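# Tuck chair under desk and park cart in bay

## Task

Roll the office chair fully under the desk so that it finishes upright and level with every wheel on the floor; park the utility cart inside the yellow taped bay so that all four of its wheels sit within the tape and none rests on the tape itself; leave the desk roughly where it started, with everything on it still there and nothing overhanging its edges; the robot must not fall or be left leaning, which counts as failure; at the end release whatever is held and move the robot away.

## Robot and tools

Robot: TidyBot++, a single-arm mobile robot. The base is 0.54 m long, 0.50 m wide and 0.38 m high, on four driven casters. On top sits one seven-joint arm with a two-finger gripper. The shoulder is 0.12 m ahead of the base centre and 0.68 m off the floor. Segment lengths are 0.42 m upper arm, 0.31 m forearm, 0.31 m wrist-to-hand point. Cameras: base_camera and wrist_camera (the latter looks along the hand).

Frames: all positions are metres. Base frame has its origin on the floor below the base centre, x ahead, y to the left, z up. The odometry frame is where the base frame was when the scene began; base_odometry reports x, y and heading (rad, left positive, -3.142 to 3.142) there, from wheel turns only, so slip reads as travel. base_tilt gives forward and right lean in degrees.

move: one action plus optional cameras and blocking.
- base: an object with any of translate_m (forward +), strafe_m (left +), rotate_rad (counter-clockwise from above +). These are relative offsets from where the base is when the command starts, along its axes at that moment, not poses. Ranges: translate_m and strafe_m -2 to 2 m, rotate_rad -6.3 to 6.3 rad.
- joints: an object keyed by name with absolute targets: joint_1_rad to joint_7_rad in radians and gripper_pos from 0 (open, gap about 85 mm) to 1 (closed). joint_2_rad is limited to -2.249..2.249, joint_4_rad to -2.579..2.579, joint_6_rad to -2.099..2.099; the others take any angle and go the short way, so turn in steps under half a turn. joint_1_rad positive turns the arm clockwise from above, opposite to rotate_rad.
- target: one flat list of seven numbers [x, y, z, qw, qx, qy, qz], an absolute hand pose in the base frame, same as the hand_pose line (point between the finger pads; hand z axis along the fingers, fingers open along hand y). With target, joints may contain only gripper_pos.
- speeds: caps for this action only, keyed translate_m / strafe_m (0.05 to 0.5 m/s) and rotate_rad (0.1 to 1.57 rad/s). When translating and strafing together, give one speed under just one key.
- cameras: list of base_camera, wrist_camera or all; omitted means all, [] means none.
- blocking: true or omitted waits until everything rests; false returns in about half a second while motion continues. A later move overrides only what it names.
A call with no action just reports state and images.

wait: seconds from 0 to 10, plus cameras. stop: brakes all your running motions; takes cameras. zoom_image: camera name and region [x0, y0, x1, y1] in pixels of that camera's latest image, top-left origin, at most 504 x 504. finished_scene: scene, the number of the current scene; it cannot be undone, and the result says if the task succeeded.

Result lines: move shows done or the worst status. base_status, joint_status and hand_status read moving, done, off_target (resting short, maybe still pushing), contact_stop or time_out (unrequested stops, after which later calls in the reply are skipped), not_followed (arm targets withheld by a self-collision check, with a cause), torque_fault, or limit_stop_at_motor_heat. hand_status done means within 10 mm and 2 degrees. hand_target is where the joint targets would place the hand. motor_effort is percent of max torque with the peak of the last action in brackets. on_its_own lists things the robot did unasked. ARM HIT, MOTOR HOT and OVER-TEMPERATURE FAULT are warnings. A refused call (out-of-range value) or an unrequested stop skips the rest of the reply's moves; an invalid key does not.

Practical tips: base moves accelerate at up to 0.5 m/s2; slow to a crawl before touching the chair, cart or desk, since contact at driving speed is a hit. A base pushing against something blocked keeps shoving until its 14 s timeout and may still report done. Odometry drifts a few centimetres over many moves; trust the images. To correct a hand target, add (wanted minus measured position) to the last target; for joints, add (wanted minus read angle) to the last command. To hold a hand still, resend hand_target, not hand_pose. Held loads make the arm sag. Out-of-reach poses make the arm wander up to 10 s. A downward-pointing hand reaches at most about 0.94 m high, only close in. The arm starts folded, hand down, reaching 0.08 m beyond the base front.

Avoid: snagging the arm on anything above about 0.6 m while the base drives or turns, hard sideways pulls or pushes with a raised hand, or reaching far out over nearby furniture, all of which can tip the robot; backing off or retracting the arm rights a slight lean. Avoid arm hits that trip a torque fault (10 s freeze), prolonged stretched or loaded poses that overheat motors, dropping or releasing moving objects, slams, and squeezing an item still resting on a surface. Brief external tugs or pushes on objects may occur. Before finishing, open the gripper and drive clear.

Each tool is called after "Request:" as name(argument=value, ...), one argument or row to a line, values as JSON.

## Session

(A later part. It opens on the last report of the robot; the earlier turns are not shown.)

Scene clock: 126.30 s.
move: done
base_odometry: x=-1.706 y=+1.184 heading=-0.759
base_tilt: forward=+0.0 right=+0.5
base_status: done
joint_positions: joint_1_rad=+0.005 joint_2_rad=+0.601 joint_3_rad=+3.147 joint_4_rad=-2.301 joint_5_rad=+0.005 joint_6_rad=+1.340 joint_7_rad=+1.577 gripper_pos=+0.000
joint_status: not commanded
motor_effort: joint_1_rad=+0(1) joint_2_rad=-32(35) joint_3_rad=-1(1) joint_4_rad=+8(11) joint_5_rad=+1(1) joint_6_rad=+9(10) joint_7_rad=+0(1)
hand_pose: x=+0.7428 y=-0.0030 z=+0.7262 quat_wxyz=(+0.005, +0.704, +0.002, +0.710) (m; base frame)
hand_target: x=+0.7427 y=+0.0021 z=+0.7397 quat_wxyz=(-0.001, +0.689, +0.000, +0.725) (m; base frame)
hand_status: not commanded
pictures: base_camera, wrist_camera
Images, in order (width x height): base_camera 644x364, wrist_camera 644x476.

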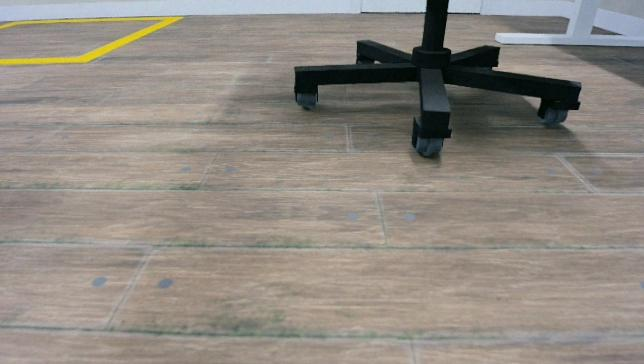

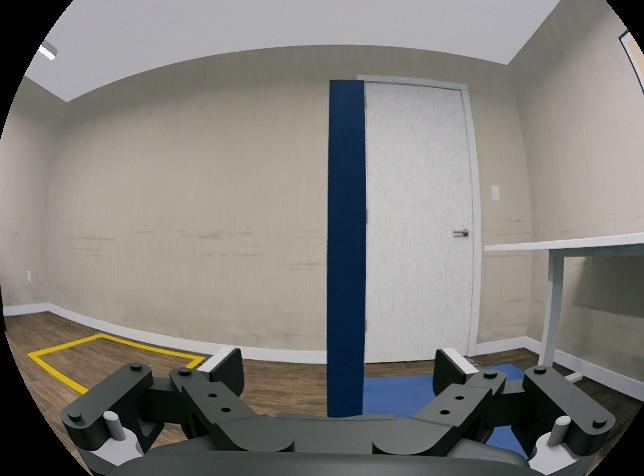

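Request:
move(
  joints={"joint_1_rad":0,"joint_2_rad":-0.371,"joint_3_rad":3.14,"joint_4_rad":-2.53,"joint_5_rad":0,"joint_6_rad":0.6,"joint_7_rad":1.57},
  base={"strafe_m":0.7},
)

Request:
move(
  joints={"joint_6_rad":0.2},
  base={"translate_m":1.3},
)

Request:
move(
  base={"rotate_rad":-1.57},
)

Request:
move(
  joints={"joint_6_rad":0.53},
)

Scene clock: 141.40 s.
move: done
base_odometry: x=-1.224 y=+1.693 heading=-0.758
base_tilt: forward=+0.1 right=+0.5
base_status: done
joint_positions: joint_1_rad=+0.001 joint_2_rad=-0.359 joint_3_rad=+3.140 joint_4_rad=-2.508 joint_5_rad=+0.005 joint_6_rad=+0.651 joint_7_rad=+1.577 gripper_pos=+0.000
joint_status: all done
motor_effort: joint_1_rad=+0(6) joint_2_rad=-7(34) joint_3_rad=+0(3) joint_4_rad=+19(20) joint_5_rad=-1(3) joint_6_rad=+9(11) joint_7_rad=+0(1)
hand_pose: x=+0.5449 y=+0.0024 z=+0.9264 quat_wxyz=(+0.003, +0.681, +0.004, +0.732) (m; base frame)
hand_target: x=+0.5392 y=+0.0021 z=+0.9032 quat_wxyz=(-0.001, +0.703, +0.000, +0.711) (m; base frame)
hand_status: not commanded
pictures: base_camera, wrist_camera
Images, in order (width x height): base_camera 644x364, wrist_camera 644x476.

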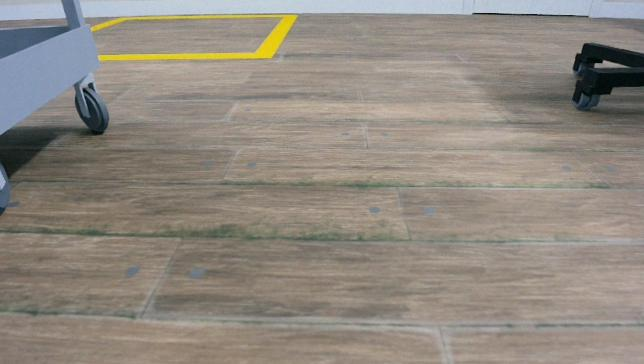

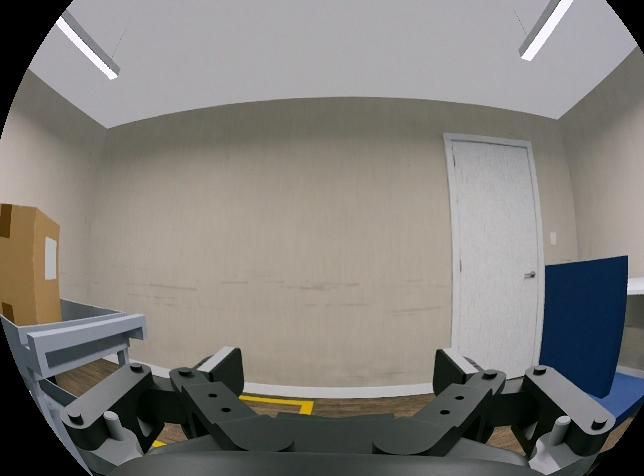

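Scene clock: 144.70 s.
move: done
base_odometry: x=-0.280 y=+0.799 heading=-0.758
base_tilt: forward=+0.1 right=+0.5
base_status: done
joint_positions: joint_1_rad=+0.001 joint_2_rad=-0.370 joint_3_rad=+3.140 joint_4_rad=-2.524 joint_5_rad=+0.005 joint_6_rad=+0.246 joint_7_rad=+1.577 gripper_pos=+0.000
joint_status: all done
motor_effort: joint_1_rad=+0(1) joint_2_rad=-6(9) joint_3_rad=+0(1) joint_4_rad=+18(21) joint_5_rad=+1(1) joint_6_rad=+9(11) joint_7_rad=+0(1)
hand_pose: x=+0.5229 y=+0.0018 z=+0.7981 quat_wxyz=(+0.003, +0.816, +0.005, +0.579) (m; base frame)
hand_target: x=+0.5161 y=+0.0020 z=+0.7817 quat_wxyz=(+0.000, +0.830, +0.000, +0.557) (m; base frame)
hand_status: not commanded
pictures: base_camera, wrist_camera
Images, in order (width x height): base_camera 644x364, wrist_camera 644x476.

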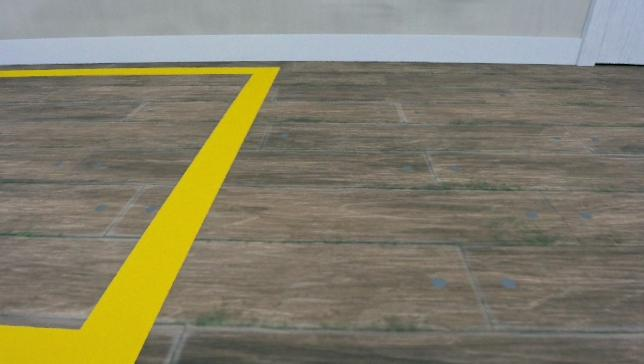

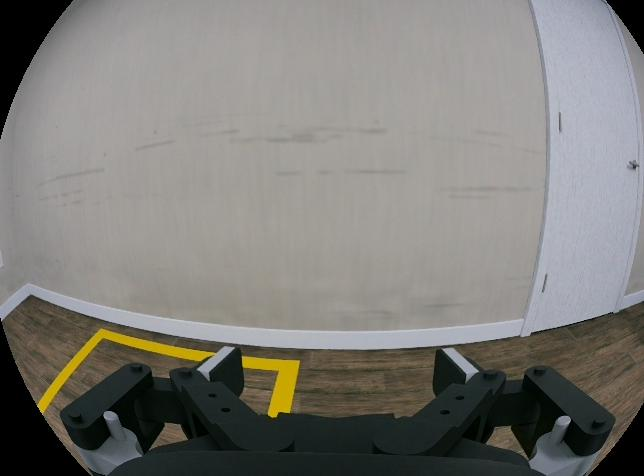

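Scene clock: 147.00 s.
move: done
base_odometry: x=-0.280 y=+0.799 heading=-2.327
base_tilt: forward=+0.0 right=+0.5
base_status: done
joint_positions: joint_1_rad=+0.001 joint_2_rad=-0.370 joint_3_rad=+3.141 joint_4_rad=-2.524 joint_5_rad=+0.005 joint_6_rad=+0.246 joint_7_rad=+1.577 gripper_pos=+0.000
joint_status: not commanded
motor_effort: joint_1_rad=+0(1) joint_2_rad=-6(7) joint_3_rad=+0(2) joint_4_rad=+18(19) joint_5_rad=+1(1) joint_6_rad=+9(9) joint_7_rad=+0(1)
hand_pose: x=+0.5229 y=+0.0016 z=+0.7981 quat_wxyz=(+0.003, +0.816, +0.004, +0.579) (m; base frame)
hand_target: x=+0.5161 y=+0.0020 z=+0.7817 quat_wxyz=(+0.000, +0.830, +0.000, +0.557) (m; base frame)
hand_status: not commanded
pictures: base_camera, wrist_camera
Images, in order (width x height): base_camera 644x364, wrist_camera 644x476.

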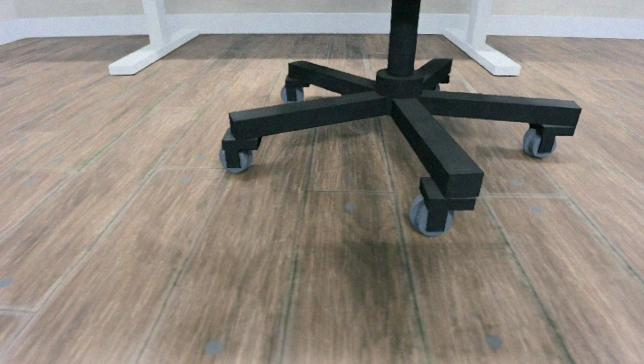

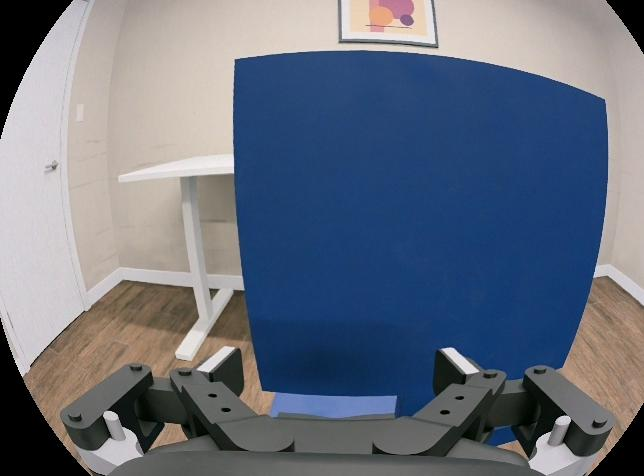

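Scene clock: 147.80 s.
move: done
base_odometry: x=-0.280 y=+0.799 heading=-2.327
base_tilt: forward=+0.0 right=+0.5
base_status: not commanded
joint_positions: joint_1_rad=+0.001 joint_2_rad=-0.371 joint_3_rad=+3.141 joint_4_rad=-2.519 joint_5_rad=+0.005 joint_6_rad=+0.497 joint_7_rad=+1.577 gripper_pos=+0.000
joint_status: all done
motor_effort: joint_1_rad=+0(0) joint_2_rad=-7(7) joint_3_rad=+0(1) joint_4_rad=+18(21) joint_5_rad=+0(1) joint_6_rad=+9(11) joint_7_rad=+0(1)
hand_pose: x=+0.5401 y=+0.0020 z=+0.8773 quat_wxyz=(+0.003, +0.735, +0.004, +0.678) (m; base frame)
hand_target: x=+0.5387 y=+0.0021 z=+0.8814 quat_wxyz=(-0.001, +0.727, +0.000, +0.686) (m; base frame)
hand_status: not commanded
pictures: base_camera, wrist_camera
Images, in order (width x height): base_camera 644x364, wrist_camera 644x476.

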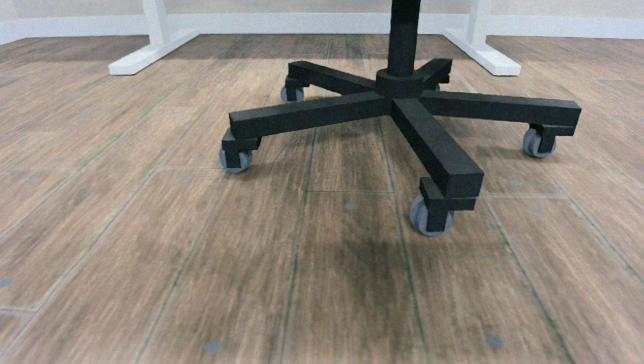

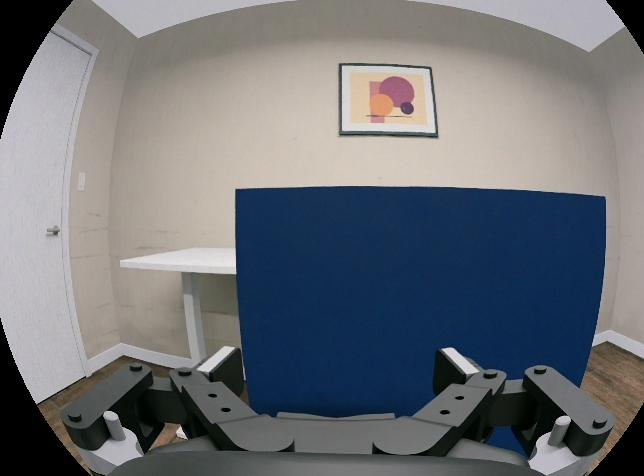

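Request:
move(
  base={"strafe_m":-0.12,"translate_m":-0.17},
  joints={"joint_2_rad":0.6,"joint_4_rad":-2.3,"joint_6_rad":1.38},
  cameras=[],
)

Request:
move(
  base={"translate_m":0.18},
  speeds={"translate_m":0.07},
)

Scene clock: 163.33 s.
move: done
base_odometry: x=-0.251 y=+1.005 heading=-2.328
base_tilt: forward=+0.1 right=+0.5
base_status: done
joint_positions: joint_1_rad=+0.001 joint_2_rad=+0.586 joint_3_rad=+3.141 joint_4_rad=-2.312 joint_5_rad=+0.005 joint_6_rad=+1.309 joint_7_rad=+1.577 gripper_pos=+0.000
joint_status: all done
motor_effort: joint_1_rad=+0(1) joint_2_rad=-32(33) joint_3_rad=-1(1) joint_4_rad=+9(18) joint_5_rad=+0(1) joint_6_rad=+9(11) joint_7_rad=+0(1)
hand_pose: x=+0.7387 y=+0.0025 z=+0.7215 quat_wxyz=(+0.001, +0.714, +0.004, +0.700) (m; base frame)
hand_target: x=+0.7427 y=+0.0021 z=+0.7397 quat_wxyz=(-0.001, +0.689, +0.000, +0.725) (m; base frame)
hand_status: not commanded
pictures: none
No camera images: "cameras" was empty.

Scene clock: 166.40 s.
move: done
base_odometry: x=-0.374 y=+0.874 heading=-2.328
base_tilt: forward=+0.1 right=+0.5
base_status: done
joint_positions: joint_1_rad=+0.000 joint_2_rad=+0.590 joint_3_rad=+3.140 joint_4_rad=-2.308 joint_5_rad=+0.004 joint_6_rad=+1.323 joint_7_rad=+1.577 gripper_pos=+0.000
joint_status: not commanded
motor_effort: joint_1_rad=+0(3) joint_2_rad=-31(34) joint_3_rad=-1(3) joint_4_rad=+9(18) joint_5_rad=+0(3) joint_6_rad=+9(10) joint_7_rad=+0(1)
hand_pose: x=+0.7403 y=+0.0032 z=+0.7248 quat_wxyz=(+0.000, +0.709, +0.004, +0.705) (m; base frame)
hand_target: x=+0.7427 y=+0.0021 z=+0.7397 quat_wxyz=(-0.001, +0.689, +0.000, +0.725) (m; base frame)
hand_status: not commanded
pictures: base_camera, wrist_camera
Images, in order (width x height): base_camera 644x364, wrist_camera 644x476.

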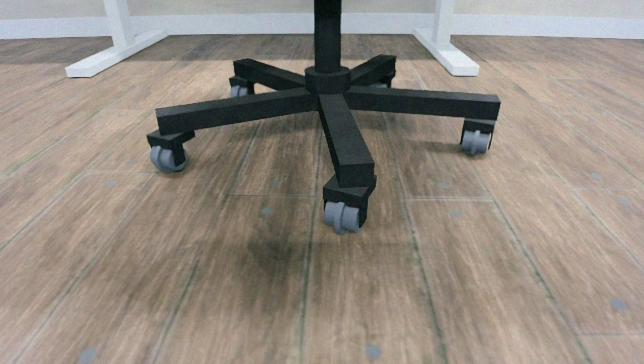

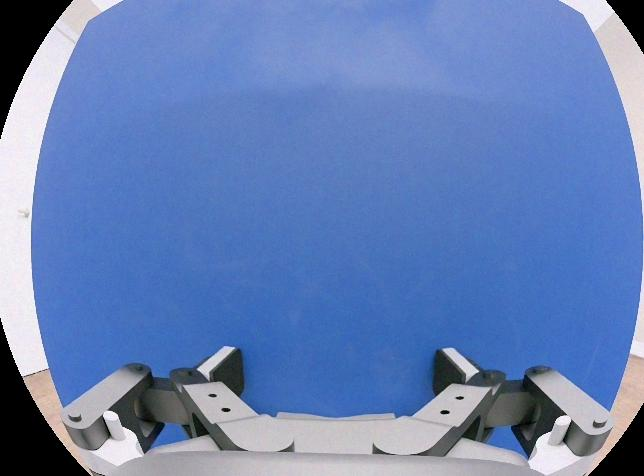

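Request:
move(
  base={"translate_m":0.36,"strafe_m":0.13},
  speeds={"translate_m":0.08},
)

Scene clock: 174.43 s.
move: done
base_odometry: x=-0.527 y=+0.523 heading=-2.328
base_tilt: forward=+0.1 right=+0.5
base_status: done
joint_positions: joint_1_rad=-0.005 joint_2_rad=+0.591 joint_3_rad=+3.139 joint_4_rad=-2.314 joint_5_rad=+0.003 joint_6_rad=+1.331 joint_7_rad=+1.577 gripper_pos=+0.000
joint_status: not commanded
motor_effort: joint_1_rad=+3(5) joint_2_rad=-32(33) joint_3_rad=+2(4) joint_4_rad=+9(16) joint_5_rad=-2(5) joint_6_rad=+10(10) joint_7_rad=+0(1)
hand_pose: x=+0.7384 y=+0.0065 z=+0.7249 quat_wxyz=(-0.002, +0.708, +0.005, +0.706) (m; base frame)
hand_target: x=+0.7427 y=+0.0021 z=+0.7397 quat_wxyz=(-0.001, +0.689, +0.000, +0.725) (m; base frame)
hand_status: not commanded
pictures: base_camera, wrist_camera
Images, in order (width x height): base_camera 644x364, wrist_camera 644x476.

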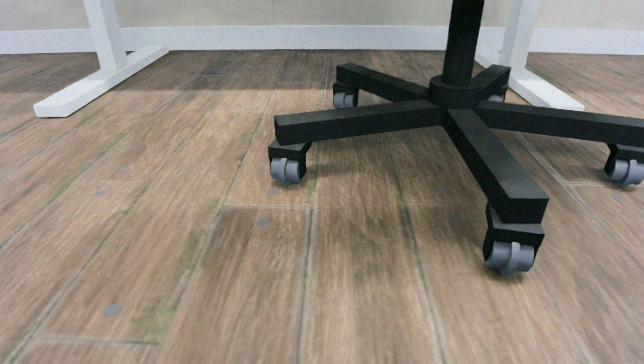

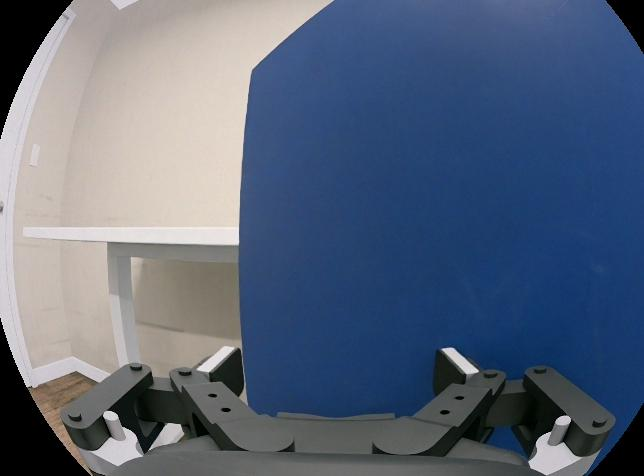

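Request:
move(
  base={"translate_m":-0.35},
  cameras=[],
)

Request:
move(
  base={"rotate_rad":1.57},
  cameras=[],
)

Request:
move(
  base={"translate_m":-1.28},
  cameras=[],
)

Request:
move(
  base={"strafe_m":-1.13},
)

Scene clock: 182.73 s.
move: done
base_odometry: x=-0.287 y=+0.777 heading=-2.328
base_tilt: forward=+0.1 right=+0.5
base_status: done
joint_positions: joint_1_rad=-0.003 joint_2_rad=+0.593 joint_3_rad=+3.139 joint_4_rad=-2.302 joint_5_rad=+0.003 joint_6_rad=+1.331 joint_7_rad=+1.577 gripper_pos=+0.000
joint_status: not commanded
motor_effort: joint_1_rad=+0(3) joint_2_rad=-32(36) joint_3_rad=+0(2) joint_4_rad=+9(11) joint_5_rad=+0(2) joint_6_rad=+10(10) joint_7_rad=+0(1)
hand_pose: x=+0.7421 y=+0.0053 z=+0.7283 quat_wxyz=(-0.001, +0.705, +0.004, +0.710) (m; base frame)
hand_target: x=+0.7427 y=+0.0021 z=+0.7397 quat_wxyz=(-0.001, +0.689, +0.000, +0.725) (m; base frame)
hand_status: not commanded
pictures: none
No camera images: "cameras" was empty.

Scene clock: 185.23 s.
move: done
base_odometry: x=-0.287 y=+0.777 heading=-0.759
base_tilt: forward=+0.1 right=+0.5
base_status: done
joint_positions: joint_1_rad=-0.007 joint_2_rad=+0.593 joint_3_rad=+3.135 joint_4_rad=-2.301 joint_5_rad=+0.003 joint_6_rad=+1.331 joint_7_rad=+1.577 gripper_pos=+0.000
joint_status: not commanded
motor_effort: joint_1_rad=+0(3) joint_2_rad=-32(33) joint_3_rad=-1(3) joint_4_rad=+9(10) joint_5_rad=-1(2) joint_6_rad=+10(10) joint_7_rad=+0(1)
hand_pose: x=+0.7423 y=+0.0095 z=+0.7288 quat_wxyz=(-0.004, +0.704, +0.006, +0.710) (m; base frame)
hand_target: x=+0.7427 y=+0.0021 z=+0.7397 quat_wxyz=(-0.001, +0.689, +0.000, +0.725) (m; base frame)
hand_status: not commanded
pictures: none
No camera images: "cameras" was empty.

Scene clock: 188.50 s.
move: done
base_odometry: x=-1.216 y=+1.658 heading=-0.758
base_tilt: forward=+0.1 right=+0.4
base_status: done
joint_positions: joint_1_rad=-0.006 joint_2_rad=+0.594 joint_3_rad=+3.135 joint_4_rad=-2.300 joint_5_rad=+0.003 joint_6_rad=+1.331 joint_7_rad=+1.577 gripper_pos=+0.000
joint_status: not commanded
motor_effort: joint_1_rad=+0(1) joint_2_rad=-32(36) joint_3_rad=+0(1) joint_4_rad=+8(11) joint_5_rad=+0(1) joint_6_rad=+10(10) joint_7_rad=+0(1)
hand_pose: x=+0.7426 y=+0.0094 z=+0.7282 quat_wxyz=(-0.004, +0.704, +0.006, +0.710) (m; base frame)
hand_target: x=+0.7427 y=+0.0021 z=+0.7397 quat_wxyz=(-0.001, +0.689, +0.000, +0.725) (m; base frame)
hand_status: not commanded
pictures: none
No camera images: "cameras" was empty.

Scene clock: 191.53 s.
move: done
base_odometry: x=-1.993 y=+0.837 heading=-0.758
base_tilt: forward=+0.1 right=+0.5
base_status: done
joint_positions: joint_1_rad=+0.002 joint_2_rad=+0.594 joint_3_rad=+3.138 joint_4_rad=-2.300 joint_5_rad=+0.003 joint_6_rad=+1.331 joint_7_rad=+1.577 gripper_pos=+0.000
joint_status: not commanded
motor_effort: joint_1_rad=+0(5) joint_2_rad=-32(32) joint_3_rad=+0(3) joint_4_rad=+9(10) joint_5_rad=+0(2) joint_6_rad=+9(10) joint_7_rad=+0(1)
hand_pose: x=+0.7427 y=+0.0028 z=+0.7282 quat_wxyz=(+0.000, +0.704, +0.003, +0.710) (m; base frame)
hand_target: x=+0.7427 y=+0.0021 z=+0.7397 quat_wxyz=(-0.001, +0.689, +0.000, +0.725) (m; base frame)
hand_status: not commanded
pictures: base_camera, wrist_camera
Images, in order (width x height): base_camera 644x364, wrist_camera 644x476.

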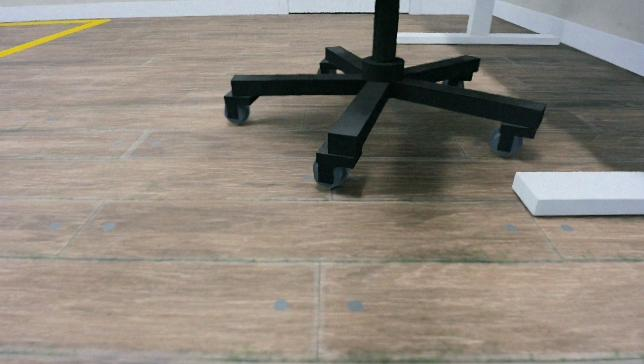

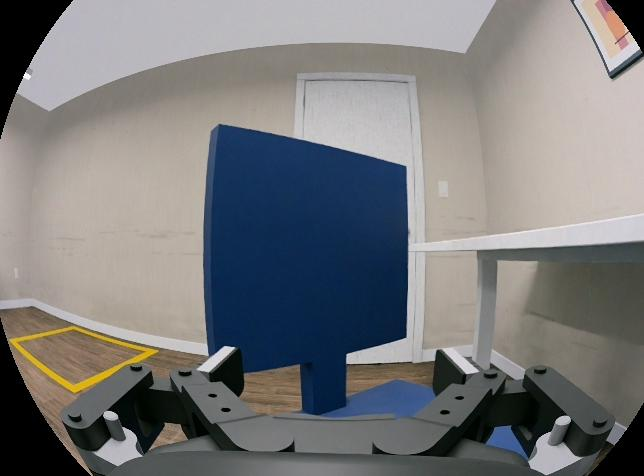

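Request:
move(
  base={"strafe_m":0.97},
  cameras=[],
)

Request:
move(
  base={"rotate_rad":-1.05},
  cameras=[],
)

Request:
move(
  base={"translate_m":0.28,"strafe_m":0.48},
)

Scene clock: 206.93 s.
move: done
base_odometry: x=-1.326 y=+1.542 heading=-0.758
base_tilt: forward=+0.0 right=+0.4
base_status: done
joint_positions: joint_1_rad=-0.002 joint_2_rad=+0.594 joint_3_rad=+3.140 joint_4_rad=-2.300 joint_5_rad=+0.003 joint_6_rad=+1.331 joint_7_rad=+1.577 gripper_pos=+0.000
joint_status: not commanded
motor_effort: joint_1_rad=+0(4) joint_2_rad=-32(35) joint_3_rad=+0(3) joint_4_rad=+9(10) joint_5_rad=+0(2) joint_6_rad=+10(10) joint_7_rad=+0(1)
hand_pose: x=+0.7428 y=+0.0042 z=+0.7280 quat_wxyz=(+0.000, +0.704, +0.004, +0.710) (m; base frame)
hand_target: x=+0.7427 y=+0.0021 z=+0.7397 quat_wxyz=(-0.001, +0.689, +0.000, +0.725) (m; base frame)
hand_status: not commanded
pictures: none
No camera images: "cameras" was empty.

Scene clock: 209.07 s.
move: done
base_odometry: x=-1.326 y=+1.542 heading=-1.807
base_tilt: forward=+0.1 right=+0.5
base_status: done
joint_positions: joint_1_rad=+0.006 joint_2_rad=+0.594 joint_3_rad=+3.145 joint_4_rad=-2.300 joint_5_rad=+0.003 joint_6_rad=+1.331 joint_7_rad=+1.577 gripper_pos=+0.000
joint_status: not commanded
motor_effort: joint_1_rad=+0(5) joint_2_rad=-32(33) joint_3_rad=+0(3) joint_4_rad=+8(10) joint_5_rad=+1(2) joint_6_rad=+9(10) joint_7_rad=+0(1)
hand_pose: x=+0.7429 y=-0.0035 z=+0.7280 quat_wxyz=(+0.005, +0.704, +0.001, +0.710) (m; base frame)
hand_target: x=+0.7427 y=+0.0021 z=+0.7397 quat_wxyz=(-0.001, +0.689, +0.000, +0.725) (m; base frame)
hand_status: not commanded
pictures: none
No camera images: "cameras" was empty.

Scene clock: 211.33 s.
move: done
base_odometry: x=-0.925 y=+1.157 heading=-1.808
base_tilt: forward=+0.1 right=+0.5
base_status: done
joint_positions: joint_1_rad=-0.005 joint_2_rad=+0.595 joint_3_rad=+3.141 joint_4_rad=-2.300 joint_5_rad=+0.003 joint_6_rad=+1.331 joint_7_rad=+1.577 gripper_pos=+0.000
joint_status: not commanded
motor_effort: joint_1_rad=+0(4) joint_2_rad=-32(34) joint_3_rad=+0(3) joint_4_rad=+9(11) joint_5_rad=+0(2) joint_6_rad=+9(10) joint_7_rad=+0(1)
hand_pose: x=+0.7429 y=+0.0059 z=+0.7279 quat_wxyz=(-0.001, +0.704, +0.005, +0.710) (m; base frame)
hand_target: x=+0.7427 y=+0.0021 z=+0.7397 quat_wxyz=(-0.001, +0.689, +0.000, +0.725) (m; base frame)
hand_status: not commanded
pictures: base_camera, wrist_camera
Images, in order (width x height): base_camera 644x364, wrist_camera 644x476.

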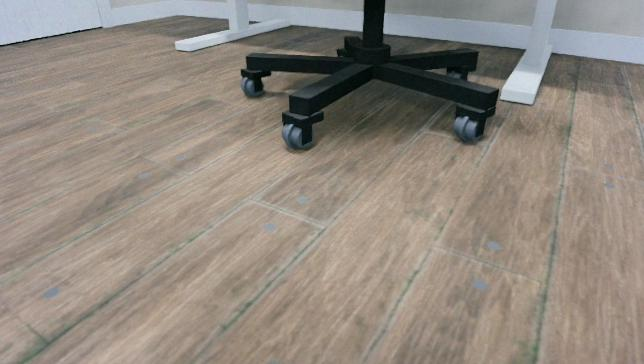

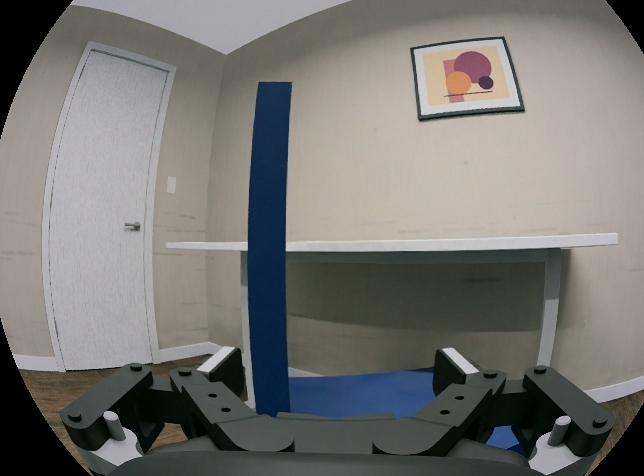

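Request:
move(
  base={"strafe_m":-0.065,"rotate_rad":0.15},
  cameras=[],
)

Request:
move(
  base={"translate_m":0.15},
  speeds={"translate_m":0.15},
)

Scene clock: 215.73 s.
move: done
base_odometry: x=-0.988 y=+1.172 heading=-1.657
base_tilt: forward=+0.1 right=+0.5
base_status: done
joint_positions: joint_1_rad=-0.001 joint_2_rad=+0.595 joint_3_rad=+3.140 joint_4_rad=-2.300 joint_5_rad=+0.003 joint_6_rad=+1.331 joint_7_rad=+1.577 gripper_pos=+0.000
joint_status: not commanded
motor_effort: joint_1_rad=+0(4) joint_2_rad=-32(34) joint_3_rad=+0(2) joint_4_rad=+9(10) joint_5_rad=+0(2) joint_6_rad=+9(10) joint_7_rad=-1(1)
hand_pose: x=+0.7429 y=+0.0033 z=+0.7279 quat_wxyz=(+0.000, +0.704, +0.004, +0.710) (m; base frame)
hand_target: x=+0.7427 y=+0.0021 z=+0.7397 quat_wxyz=(-0.001, +0.689, +0.000, +0.725) (m; base frame)
hand_status: not commanded
pictures: none
No camera images: "cameras" was empty.

Scene clock: 217.40 s.
move: done
base_odometry: x=-1.001 y=+1.022 heading=-1.657
base_tilt: forward=+0.1 right=+0.4
base_status: done
joint_positions: joint_1_rad=-0.001 joint_2_rad=+0.595 joint_3_rad=+3.140 joint_4_rad=-2.300 joint_5_rad=+0.003 joint_6_rad=+1.331 joint_7_rad=+1.577 gripper_pos=+0.000
joint_status: not commanded
motor_effort: joint_1_rad=+0(1) joint_2_rad=-32(34) joint_3_rad=-1(1) joint_4_rad=+10(10) joint_5_rad=+0(2) joint_6_rad=+10(10) joint_7_rad=+0(1)
hand_pose: x=+0.7429 y=+0.0033 z=+0.7279 quat_wxyz=(+0.000, +0.704, +0.004, +0.710) (m; base frame)
hand_target: x=+0.7427 y=+0.0021 z=+0.7397 quat_wxyz=(-0.001, +0.689, +0.000, +0.725) (m; base frame)
hand_status: not commanded
pictures: base_camera, wrist_camera
Images, in order (width x height): base_camera 644x364, wrist_camera 644x476.

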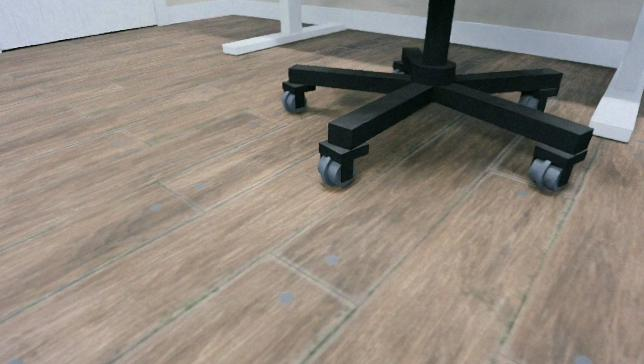

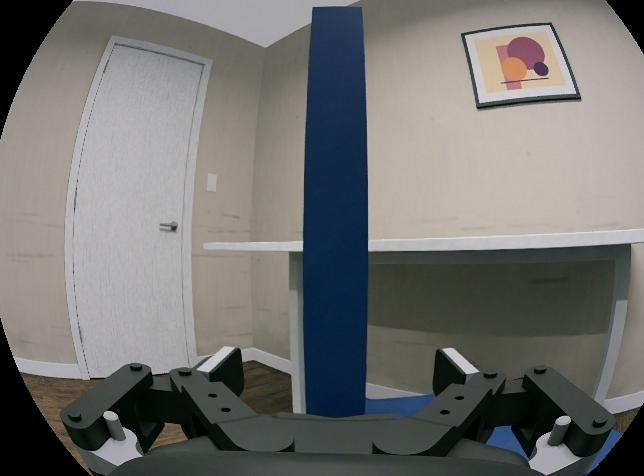

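Request:
move(
  base={"translate_m":0.13},
  speeds={"translate_m":0.1},
  cameras=[],
)

Request:
move(
  joints={"gripper_pos":1},
)

Scene clock: 221.10 s.
move: done
base_odometry: x=-1.013 y=+0.893 heading=-1.658
base_tilt: forward=+0.1 right=+0.5
base_status: done
joint_positions: joint_1_rad=-0.001 joint_2_rad=+0.595 joint_3_rad=+3.140 joint_4_rad=-2.300 joint_5_rad=+0.003 joint_6_rad=+1.331 joint_7_rad=+1.577 gripper_pos=+0.000
joint_status: not commanded
motor_effort: joint_1_rad=+0(2) joint_2_rad=-32(34) joint_3_rad=+0(1) joint_4_rad=+9(13) joint_5_rad=+0(1) joint_6_rad=+10(10) joint_7_rad=+0(1)
hand_pose: x=+0.7429 y=+0.0033 z=+0.7279 quat_wxyz=(+0.000, +0.704, +0.004, +0.710) (m; base frame)
hand_target: x=+0.7427 y=+0.0021 z=+0.7397 quat_wxyz=(-0.001, +0.689, +0.000, +0.725) (m; base frame)
hand_status: not commanded
pictures: none
No camera images: "cameras" was empty.

Scene clock: 222.20 s.
move: off_target
base_odometry: x=-1.013 y=+0.893 heading=-1.657
base_tilt: forward=+0.1 right=+0.5
base_status: not commanded
joint_positions: joint_1_rad=-0.004 joint_2_rad=+0.595 joint_3_rad=+3.139 joint_4_rad=-2.300 joint_5_rad=+0.004 joint_6_rad=+1.332 joint_7_rad=+1.585 gripper_pos=+0.390
joint_status: gripper_pos off_target (ended at +0.390, target +1.000)
motor_effort: joint_1_rad=+1(5) joint_2_rad=-31(32) joint_3_rad=+0(4) joint_4_rad=+10(11) joint_5_rad=+0(4) joint_6_rad=+9(10) joint_7_rad=-2(9)
hand_pose: x=+0.7427 y=+0.0064 z=+0.7278 quat_wxyz=(+0.001, +0.704, +0.008, +0.710) (m; base frame)
hand_target: x=+0.7427 y=+0.0021 z=+0.7397 quat_wxyz=(-0.001, +0.689, +0.000, +0.725) (m; base frame)
hand_status: not commanded
pictures: base_camera, wrist_camera
Images, in order (width x height): base_camera 644x364, wrist_camera 644x476.

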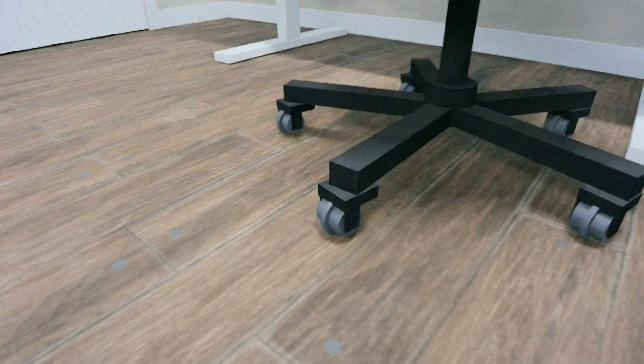

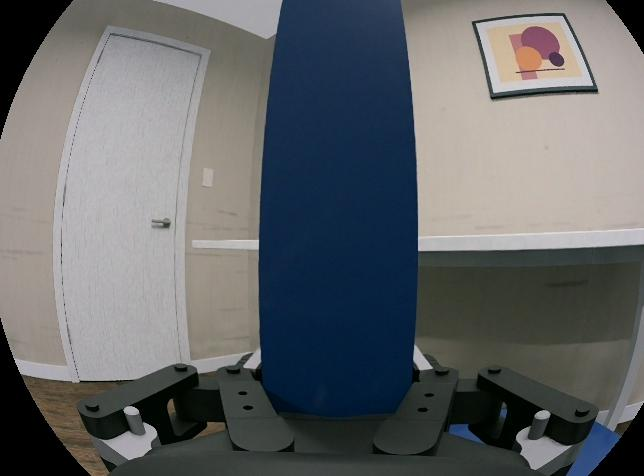

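Request:
move(
  base={"translate_m":0.11,"strafe_m":-0.355,"rotate_rad":0.45},
  speeds={"translate_m":0.12,"rotate_rad":0.15},
  cameras=[],
)

Request:
move(
  base={"translate_m":0.075,"strafe_m":-0.363,"rotate_rad":0.45},
  speeds={"translate_m":0.12,"rotate_rad":0.15},
)

Scene clock: 232.00 s.
move: done
base_odometry: x=-1.376 y=+0.814 heading=-1.206
base_tilt: forward=+0.1 right=+0.5
base_status: done
joint_positions: joint_1_rad=+0.025 joint_2_rad=+0.589 joint_3_rad=+3.162 joint_4_rad=-2.314 joint_5_rad=-0.038 joint_6_rad=+1.337 joint_7_rad=+1.585 gripper_pos=+0.439
joint_status: not commanded
on_its_own: gripper_pos moved +0.049 toward your old target +1.000
motor_effort: joint_1_rad=-5(11) joint_2_rad=-31(33) joint_3_rad=-5(8) joint_4_rad=+10(16) joint_5_rad=+7(14) joint_6_rad=+10(11) joint_7_rad=+0(5)
hand_pose: x=+0.7372 y=-0.0359 z=+0.7274 quat_wxyz=(+0.034, +0.705, -0.022, +0.708) (m; base frame)
hand_target: x=+0.7427 y=+0.0021 z=+0.7397 quat_wxyz=(-0.001, +0.689, +0.000, +0.725) (m; base frame)
hand_status: not commanded
pictures: none
No camera images: "cameras" was empty.

Scene clock: 235.63 s.
move: done
base_odometry: x=-1.689 y=+0.614 heading=-0.756
base_tilt: forward=+0.1 right=+0.5
base_status: done
joint_positions: joint_1_rad=+0.041 joint_2_rad=+0.588 joint_3_rad=+3.175 joint_4_rad=-2.319 joint_5_rad=-0.058 joint_6_rad=+1.339 joint_7_rad=+1.583 gripper_pos=+0.440
joint_status: not commanded
motor_effort: joint_1_rad=-9(14) joint_2_rad=-31(33) joint_3_rad=-7(10) joint_4_rad=+11(16) joint_5_rad=+10(17) joint_6_rad=+10(12) joint_7_rad=+0(3)
hand_pose: x=+0.7339 y=-0.0581 z=+0.7273 quat_wxyz=(+0.051, +0.705, -0.038, +0.707) (m; base frame)
hand_target: x=+0.7427 y=+0.0021 z=+0.7397 quat_wxyz=(-0.001, +0.689, +0.000, +0.725) (m; base frame)
hand_status: not commanded
pictures: base_camera, wrist_camera
Images, in order (width x height): base_camera 644x364, wrist_camera 644x476.

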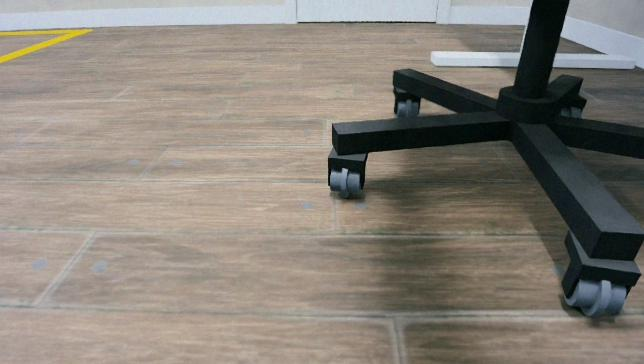

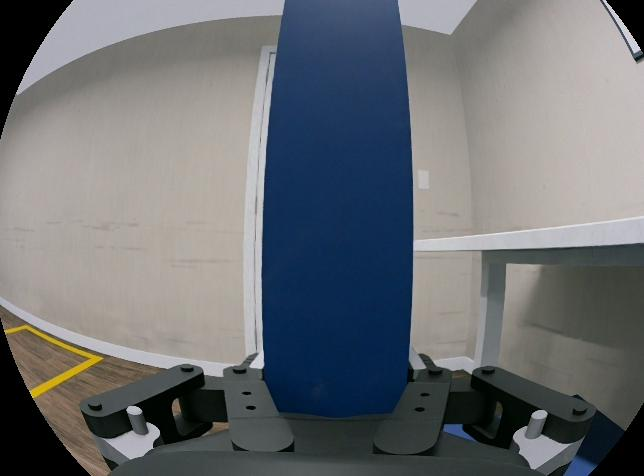

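Request:
move(
  base={"strafe_m":-0.1,"rotate_rad":0.1},
  speeds={"strafe_m":0.1,"rotate_rad":0.1},
)

Scene clock: 243.37 s.
move: done
base_odometry: x=-1.758 y=+0.541 heading=-0.655
base_tilt: forward=+0.1 right=+0.5
base_status: done
joint_positions: joint_1_rad=+0.031 joint_2_rad=+0.589 joint_3_rad=+3.172 joint_4_rad=-2.319 joint_5_rad=-0.056 joint_6_rad=+1.340 joint_7_rad=+1.583 gripper_pos=+0.441
joint_status: not commanded
motor_effort: joint_1_rad=-7(12) joint_2_rad=-30(33) joint_3_rad=-5(10) joint_4_rad=+11(17) joint_5_rad=+7(14) joint_6_rad=+9(11) joint_7_rad=-1(2)
hand_pose: x=+0.7349 y=-0.0497 z=+0.7272 quat_wxyz=(+0.045, +0.705, -0.033, +0.707) (m; base frame)
hand_target: x=+0.7427 y=+0.0021 z=+0.7397 quat_wxyz=(-0.001, +0.689, +0.000, +0.725) (m; base frame)
hand_status: not commanded
pictures: base_camera, wrist_camera
Images, in order (width x height): base_camera 644x364, wrist_camera 644x476.

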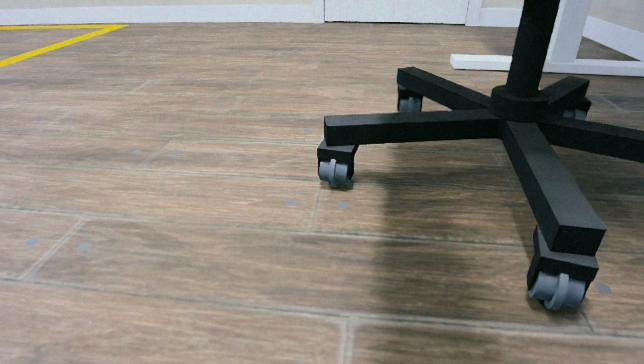

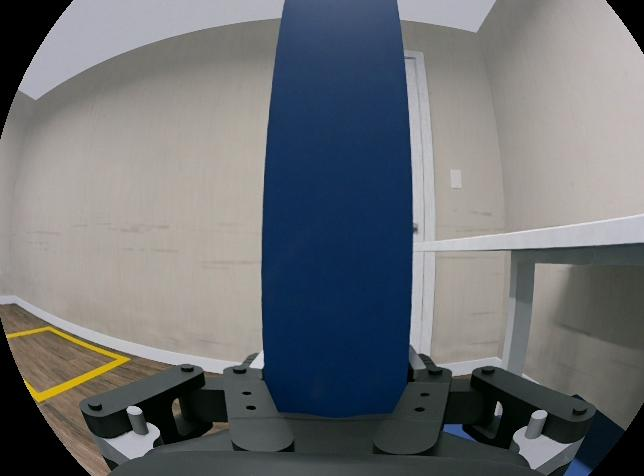

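Request:
move(
  base={"strafe_m":-0.17,"translate_m":-0.017},
  speeds={"strafe_m":0.08},
)

Scene clock: 249.30 s.
move: done
base_odometry: x=-1.875 y=+0.417 heading=-0.654
base_tilt: forward=+0.1 right=+0.5
base_status: done
joint_positions: joint_1_rad=-0.041 joint_2_rad=+0.590 joint_3_rad=+3.115 joint_4_rad=-2.317 joint_5_rad=+0.040 joint_6_rad=+1.341 joint_7_rad=+1.584 gripper_pos=+0.447
joint_status: not commanded
motor_effort: joint_1_rad=+9(11) joint_2_rad=-33(34) joint_3_rad=+5(7) joint_4_rad=+10(14) joint_5_rad=-8(12) joint_6_rad=+11(12) joint_7_rad=-4(7)
hand_pose: x=+0.7349 y=+0.0517 z=+0.7277 quat_wxyz=(-0.033, +0.704, +0.039, +0.708) (m; base frame)
hand_target: x=+0.7427 y=+0.0021 z=+0.7397 quat_wxyz=(-0.001, +0.689, +0.000, +0.725) (m; base frame)
hand_status: not commanded
pictures: base_camera, wrist_camera
Images, in order (width x height): base_camera 644x364, wrist_camera 644x476.

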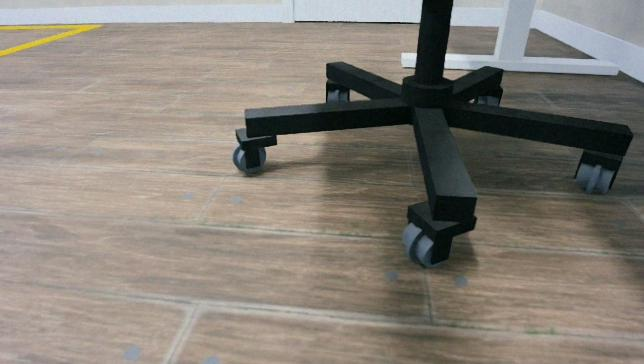

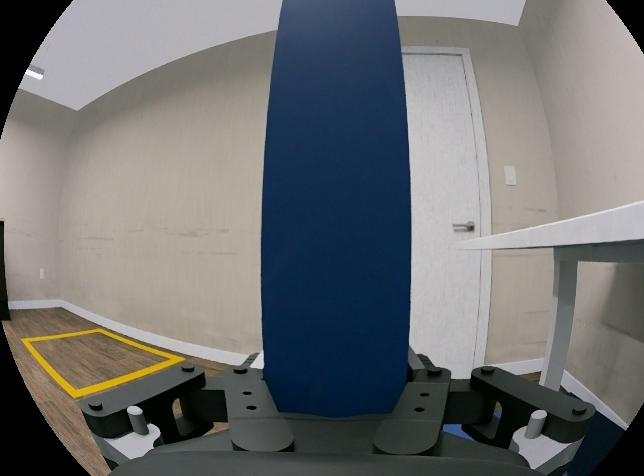

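Request:
move(
  base={"strafe_m":-0.15,"translate_m":-0.01,"rotate_rad":-0.1},
  speeds={"strafe_m":0.07,"rotate_rad":0.1},
)

Scene clock: 263.57 s.
move: time_out
base_odometry: x=-1.972 y=+0.306 heading=-0.751
base_tilt: forward=+0.1 right=+0.4
base_status: translate_m time_out (by the wheels' count: -0.010 of -0.010); strafe_m time_out (by the wheels' count: -0.147 of -0.150); rotate_rad time_out (by the wheels' count: -0.097 of -0.100)
joint_positions: joint_1_rad=-0.034 joint_2_rad=+0.594 joint_3_rad=+3.138 joint_4_rad=-2.310 joint_5_rad=+0.001 joint_6_rad=+1.342 joint_7_rad=+1.579 gripper_pos=+0.524
joint_status: not commanded
on_its_own: gripper_pos moved +0.077 toward your old target +1.000
motor_effort: joint_1_rad=+6(20) joint_2_rad=-32(36) joint_3_rad=+0(10) joint_4_rad=+10(16) joint_5_rad=-2(17) joint_6_rad=+8(15) joint_7_rad=-2(7)
hand_pose: x=+0.7392 y=+0.0248 z=+0.7276 quat_wxyz=(-0.012, +0.704, +0.016, +0.710) (m; base frame)
hand_target: x=+0.7427 y=+0.0021 z=+0.7397 quat_wxyz=(-0.001, +0.689, +0.000, +0.725) (m; base frame)
hand_status: not commanded
pictures: base_camera, wrist_camera
Images, in order (width x height): base_camera 644x364, wrist_camera 644x476.

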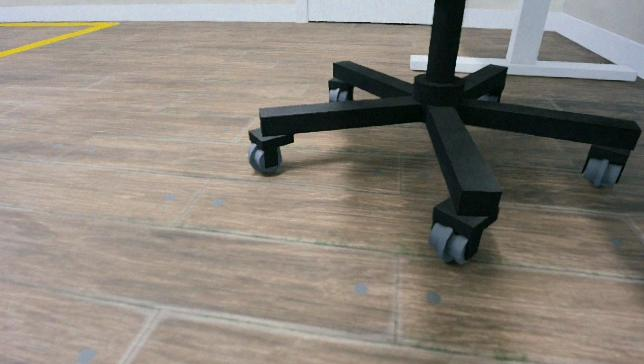

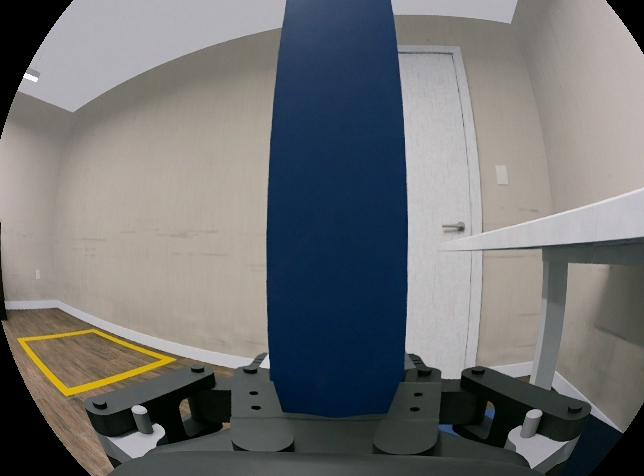

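Request:
move(
  base={"strafe_m":0.04},
  cameras=[],
)

Request:
move(
  joints={"gripper_pos":0},
  cameras=[],
)

Request:
move(
  base={"translate_m":-0.28},
  speeds={"translate_m":0.15},
)

Request:
move(
  base={"strafe_m":1.05},
  cameras=[],
)

Request:
move(
  base={"rotate_rad":-1.1},
)

Scene clock: 269.20 s.
move: done
base_odometry: x=-1.945 y=+0.336 heading=-0.751
base_tilt: forward=+0.1 right=+0.5
base_status: done
joint_positions: joint_1_rad=+0.009 joint_2_rad=+0.598 joint_3_rad=+3.147 joint_4_rad=-2.305 joint_5_rad=-0.006 joint_6_rad=+1.342 joint_7_rad=+1.575 gripper_pos=+0.532
joint_status: not commanded
motor_effort: joint_1_rad=-3(4) joint_2_rad=-33(35) joint_3_rad=-2(3) joint_4_rad=+10(12) joint_5_rad=+2(4) joint_6_rad=+10(12) joint_7_rad=+1(3)
hand_pose: x=+0.7416 y=-0.0092 z=+0.7276 quat_wxyz=(+0.009, +0.703, -0.005, +0.711) (m; base frame)
hand_target: x=+0.7427 y=+0.0021 z=+0.7397 quat_wxyz=(-0.001, +0.689, +0.000, +0.725) (m; base frame)
hand_status: not commanded
pictures: none
No camera images: "cameras" was empty.

Scene clock: 270.30 s.
move: done
base_odometry: x=-1.945 y=+0.336 heading=-0.751
base_tilt: forward=+0.0 right=+0.5
base_status: not commanded
joint_positions: joint_1_rad=+0.006 joint_2_rad=+0.598 joint_3_rad=+3.147 joint_4_rad=-2.305 joint_5_rad=-0.006 joint_6_rad=+1.342 joint_7_rad=+1.575 gripper_pos=+0.000
joint_status: all done
motor_effort: joint_1_rad=+0(3) joint_2_rad=-32(33) joint_3_rad=-1(2) joint_4_rad=+8(10) joint_5_rad=+1(3) joint_6_rad=+10(11) joint_7_rad=+0(1)
hand_pose: x=+0.7416 y=-0.0068 z=+0.7276 quat_wxyz=(+0.008, +0.703, -0.004, +0.711) (m; base frame)
hand_target: x=+0.7427 y=+0.0021 z=+0.7397 quat_wxyz=(-0.001, +0.689, +0.000, +0.725) (m; base frame)
hand_status: not commanded
pictures: none
No camera images: "cameras" was empty.

Scene clock: 272.73 s.
move: done
base_odometry: x=-2.150 y=+0.527 heading=-0.751
base_tilt: forward=+0.1 right=+0.5
base_status: done
joint_positions: joint_1_rad=+0.005 joint_2_rad=+0.598 joint_3_rad=+3.147 joint_4_rad=-2.303 joint_5_rad=-0.006 joint_6_rad=+1.342 joint_7_rad=+1.575 gripper_pos=+0.000
joint_status: not commanded
motor_effort: joint_1_rad=-1(2) joint_2_rad=-32(37) joint_3_rad=+0(2) joint_4_rad=+9(10) joint_5_rad=+0(1) joint_6_rad=+10(10) joint_7_rad=+0(1)
hand_pose: x=+0.7422 y=-0.0065 z=+0.7282 quat_wxyz=(+0.008, +0.703, -0.003, +0.711) (m; base frame)
hand_target: x=+0.7427 y=+0.0021 z=+0.7397 quat_wxyz=(-0.001, +0.689, +0.000, +0.725) (m; base frame)
hand_status: not commanded
pictures: base_camera, wrist_camera
Images, in order (width x height): base_camera 644x364, wrist_camera 644x476.

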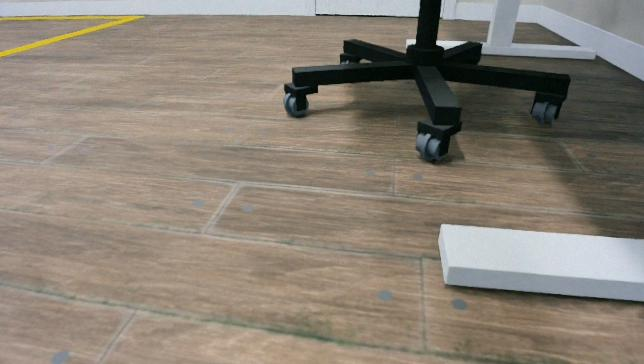

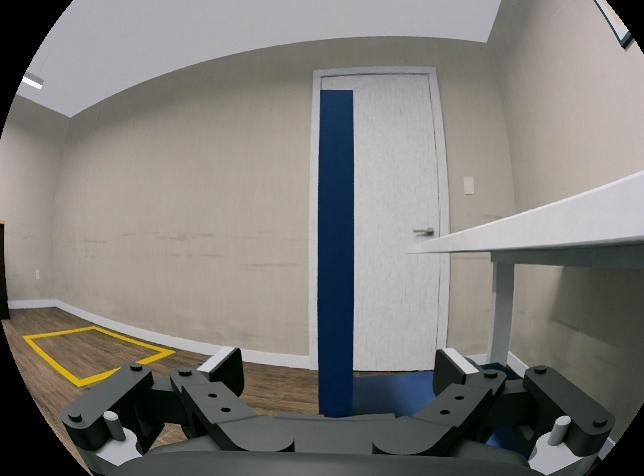

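Scene clock: 275.67 s.
move: done
base_odometry: x=-1.433 y=+1.295 heading=-0.751
base_tilt: forward=+0.0 right=+0.5
base_status: done
joint_positions: joint_1_rad=-0.002 joint_2_rad=+0.598 joint_3_rad=+3.143 joint_4_rad=-2.303 joint_5_rad=-0.006 joint_6_rad=+1.342 joint_7_rad=+1.575 gripper_pos=+0.000
joint_status: not commanded
motor_effort: joint_1_rad=-1(4) joint_2_rad=-32(33) joint_3_rad=-1(3) joint_4_rad=+9(9) joint_5_rad=+1(2) joint_6_rad=+10(10) joint_7_rad=+0(1)
hand_pose: x=+0.7422 y=-0.0003 z=+0.7282 quat_wxyz=(+0.004, +0.703, -0.001, +0.712) (m; base frame)
hand_target: x=+0.7427 y=+0.0021 z=+0.7397 quat_wxyz=(-0.001, +0.689, +0.000, +0.725) (m; base frame)
hand_status: not commanded
pictures: none
No camera images: "cameras" was empty.

Scene clock: 277.83 s.
move: done
base_odometry: x=-1.433 y=+1.295 heading=-1.850
base_tilt: forward=+0.0 right=+0.5
base_status: done
joint_positions: joint_1_rad=+0.007 joint_2_rad=+0.598 joint_3_rad=+3.146 joint_4_rad=-2.303 joint_5_rad=-0.006 joint_6_rad=+1.342 joint_7_rad=+1.575 gripper_pos=+0.000
joint_status: not commanded
motor_effort: joint_1_rad=+0(4) joint_2_rad=-32(33) joint_3_rad=-1(3) joint_4_rad=+8(9) joint_5_rad=+0(2) joint_6_rad=+9(10) joint_7_rad=+0(1)
hand_pose: x=+0.7422 y=-0.0068 z=+0.7282 quat_wxyz=(+0.008, +0.703, -0.004, +0.712) (m; base frame)
hand_target: x=+0.7427 y=+0.0021 z=+0.7397 quat_wxyz=(-0.001, +0.689, +0.000, +0.725) (m; base frame)
hand_status: not commanded
pictures: base_camera, wrist_camera
Images, in order (width x height): base_camera 644x364, wrist_camera 644x476.

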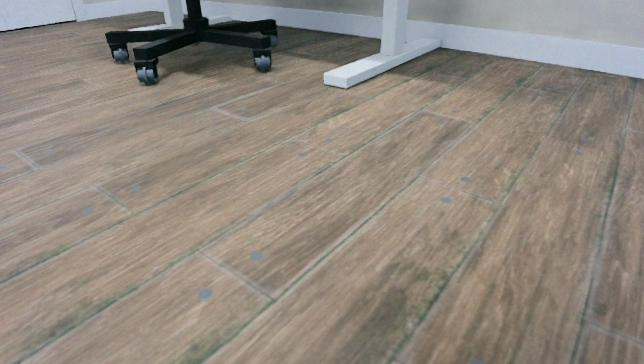

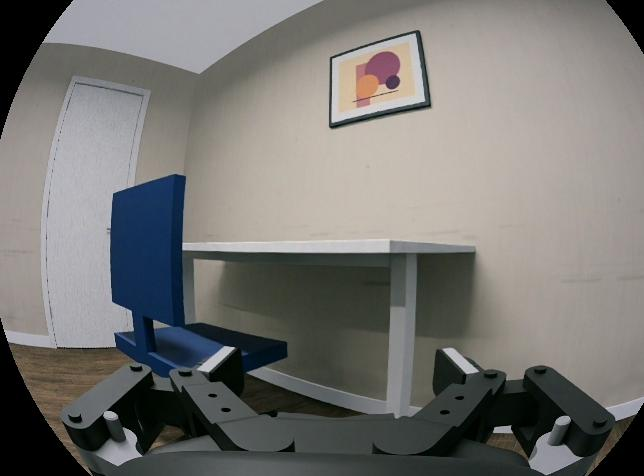

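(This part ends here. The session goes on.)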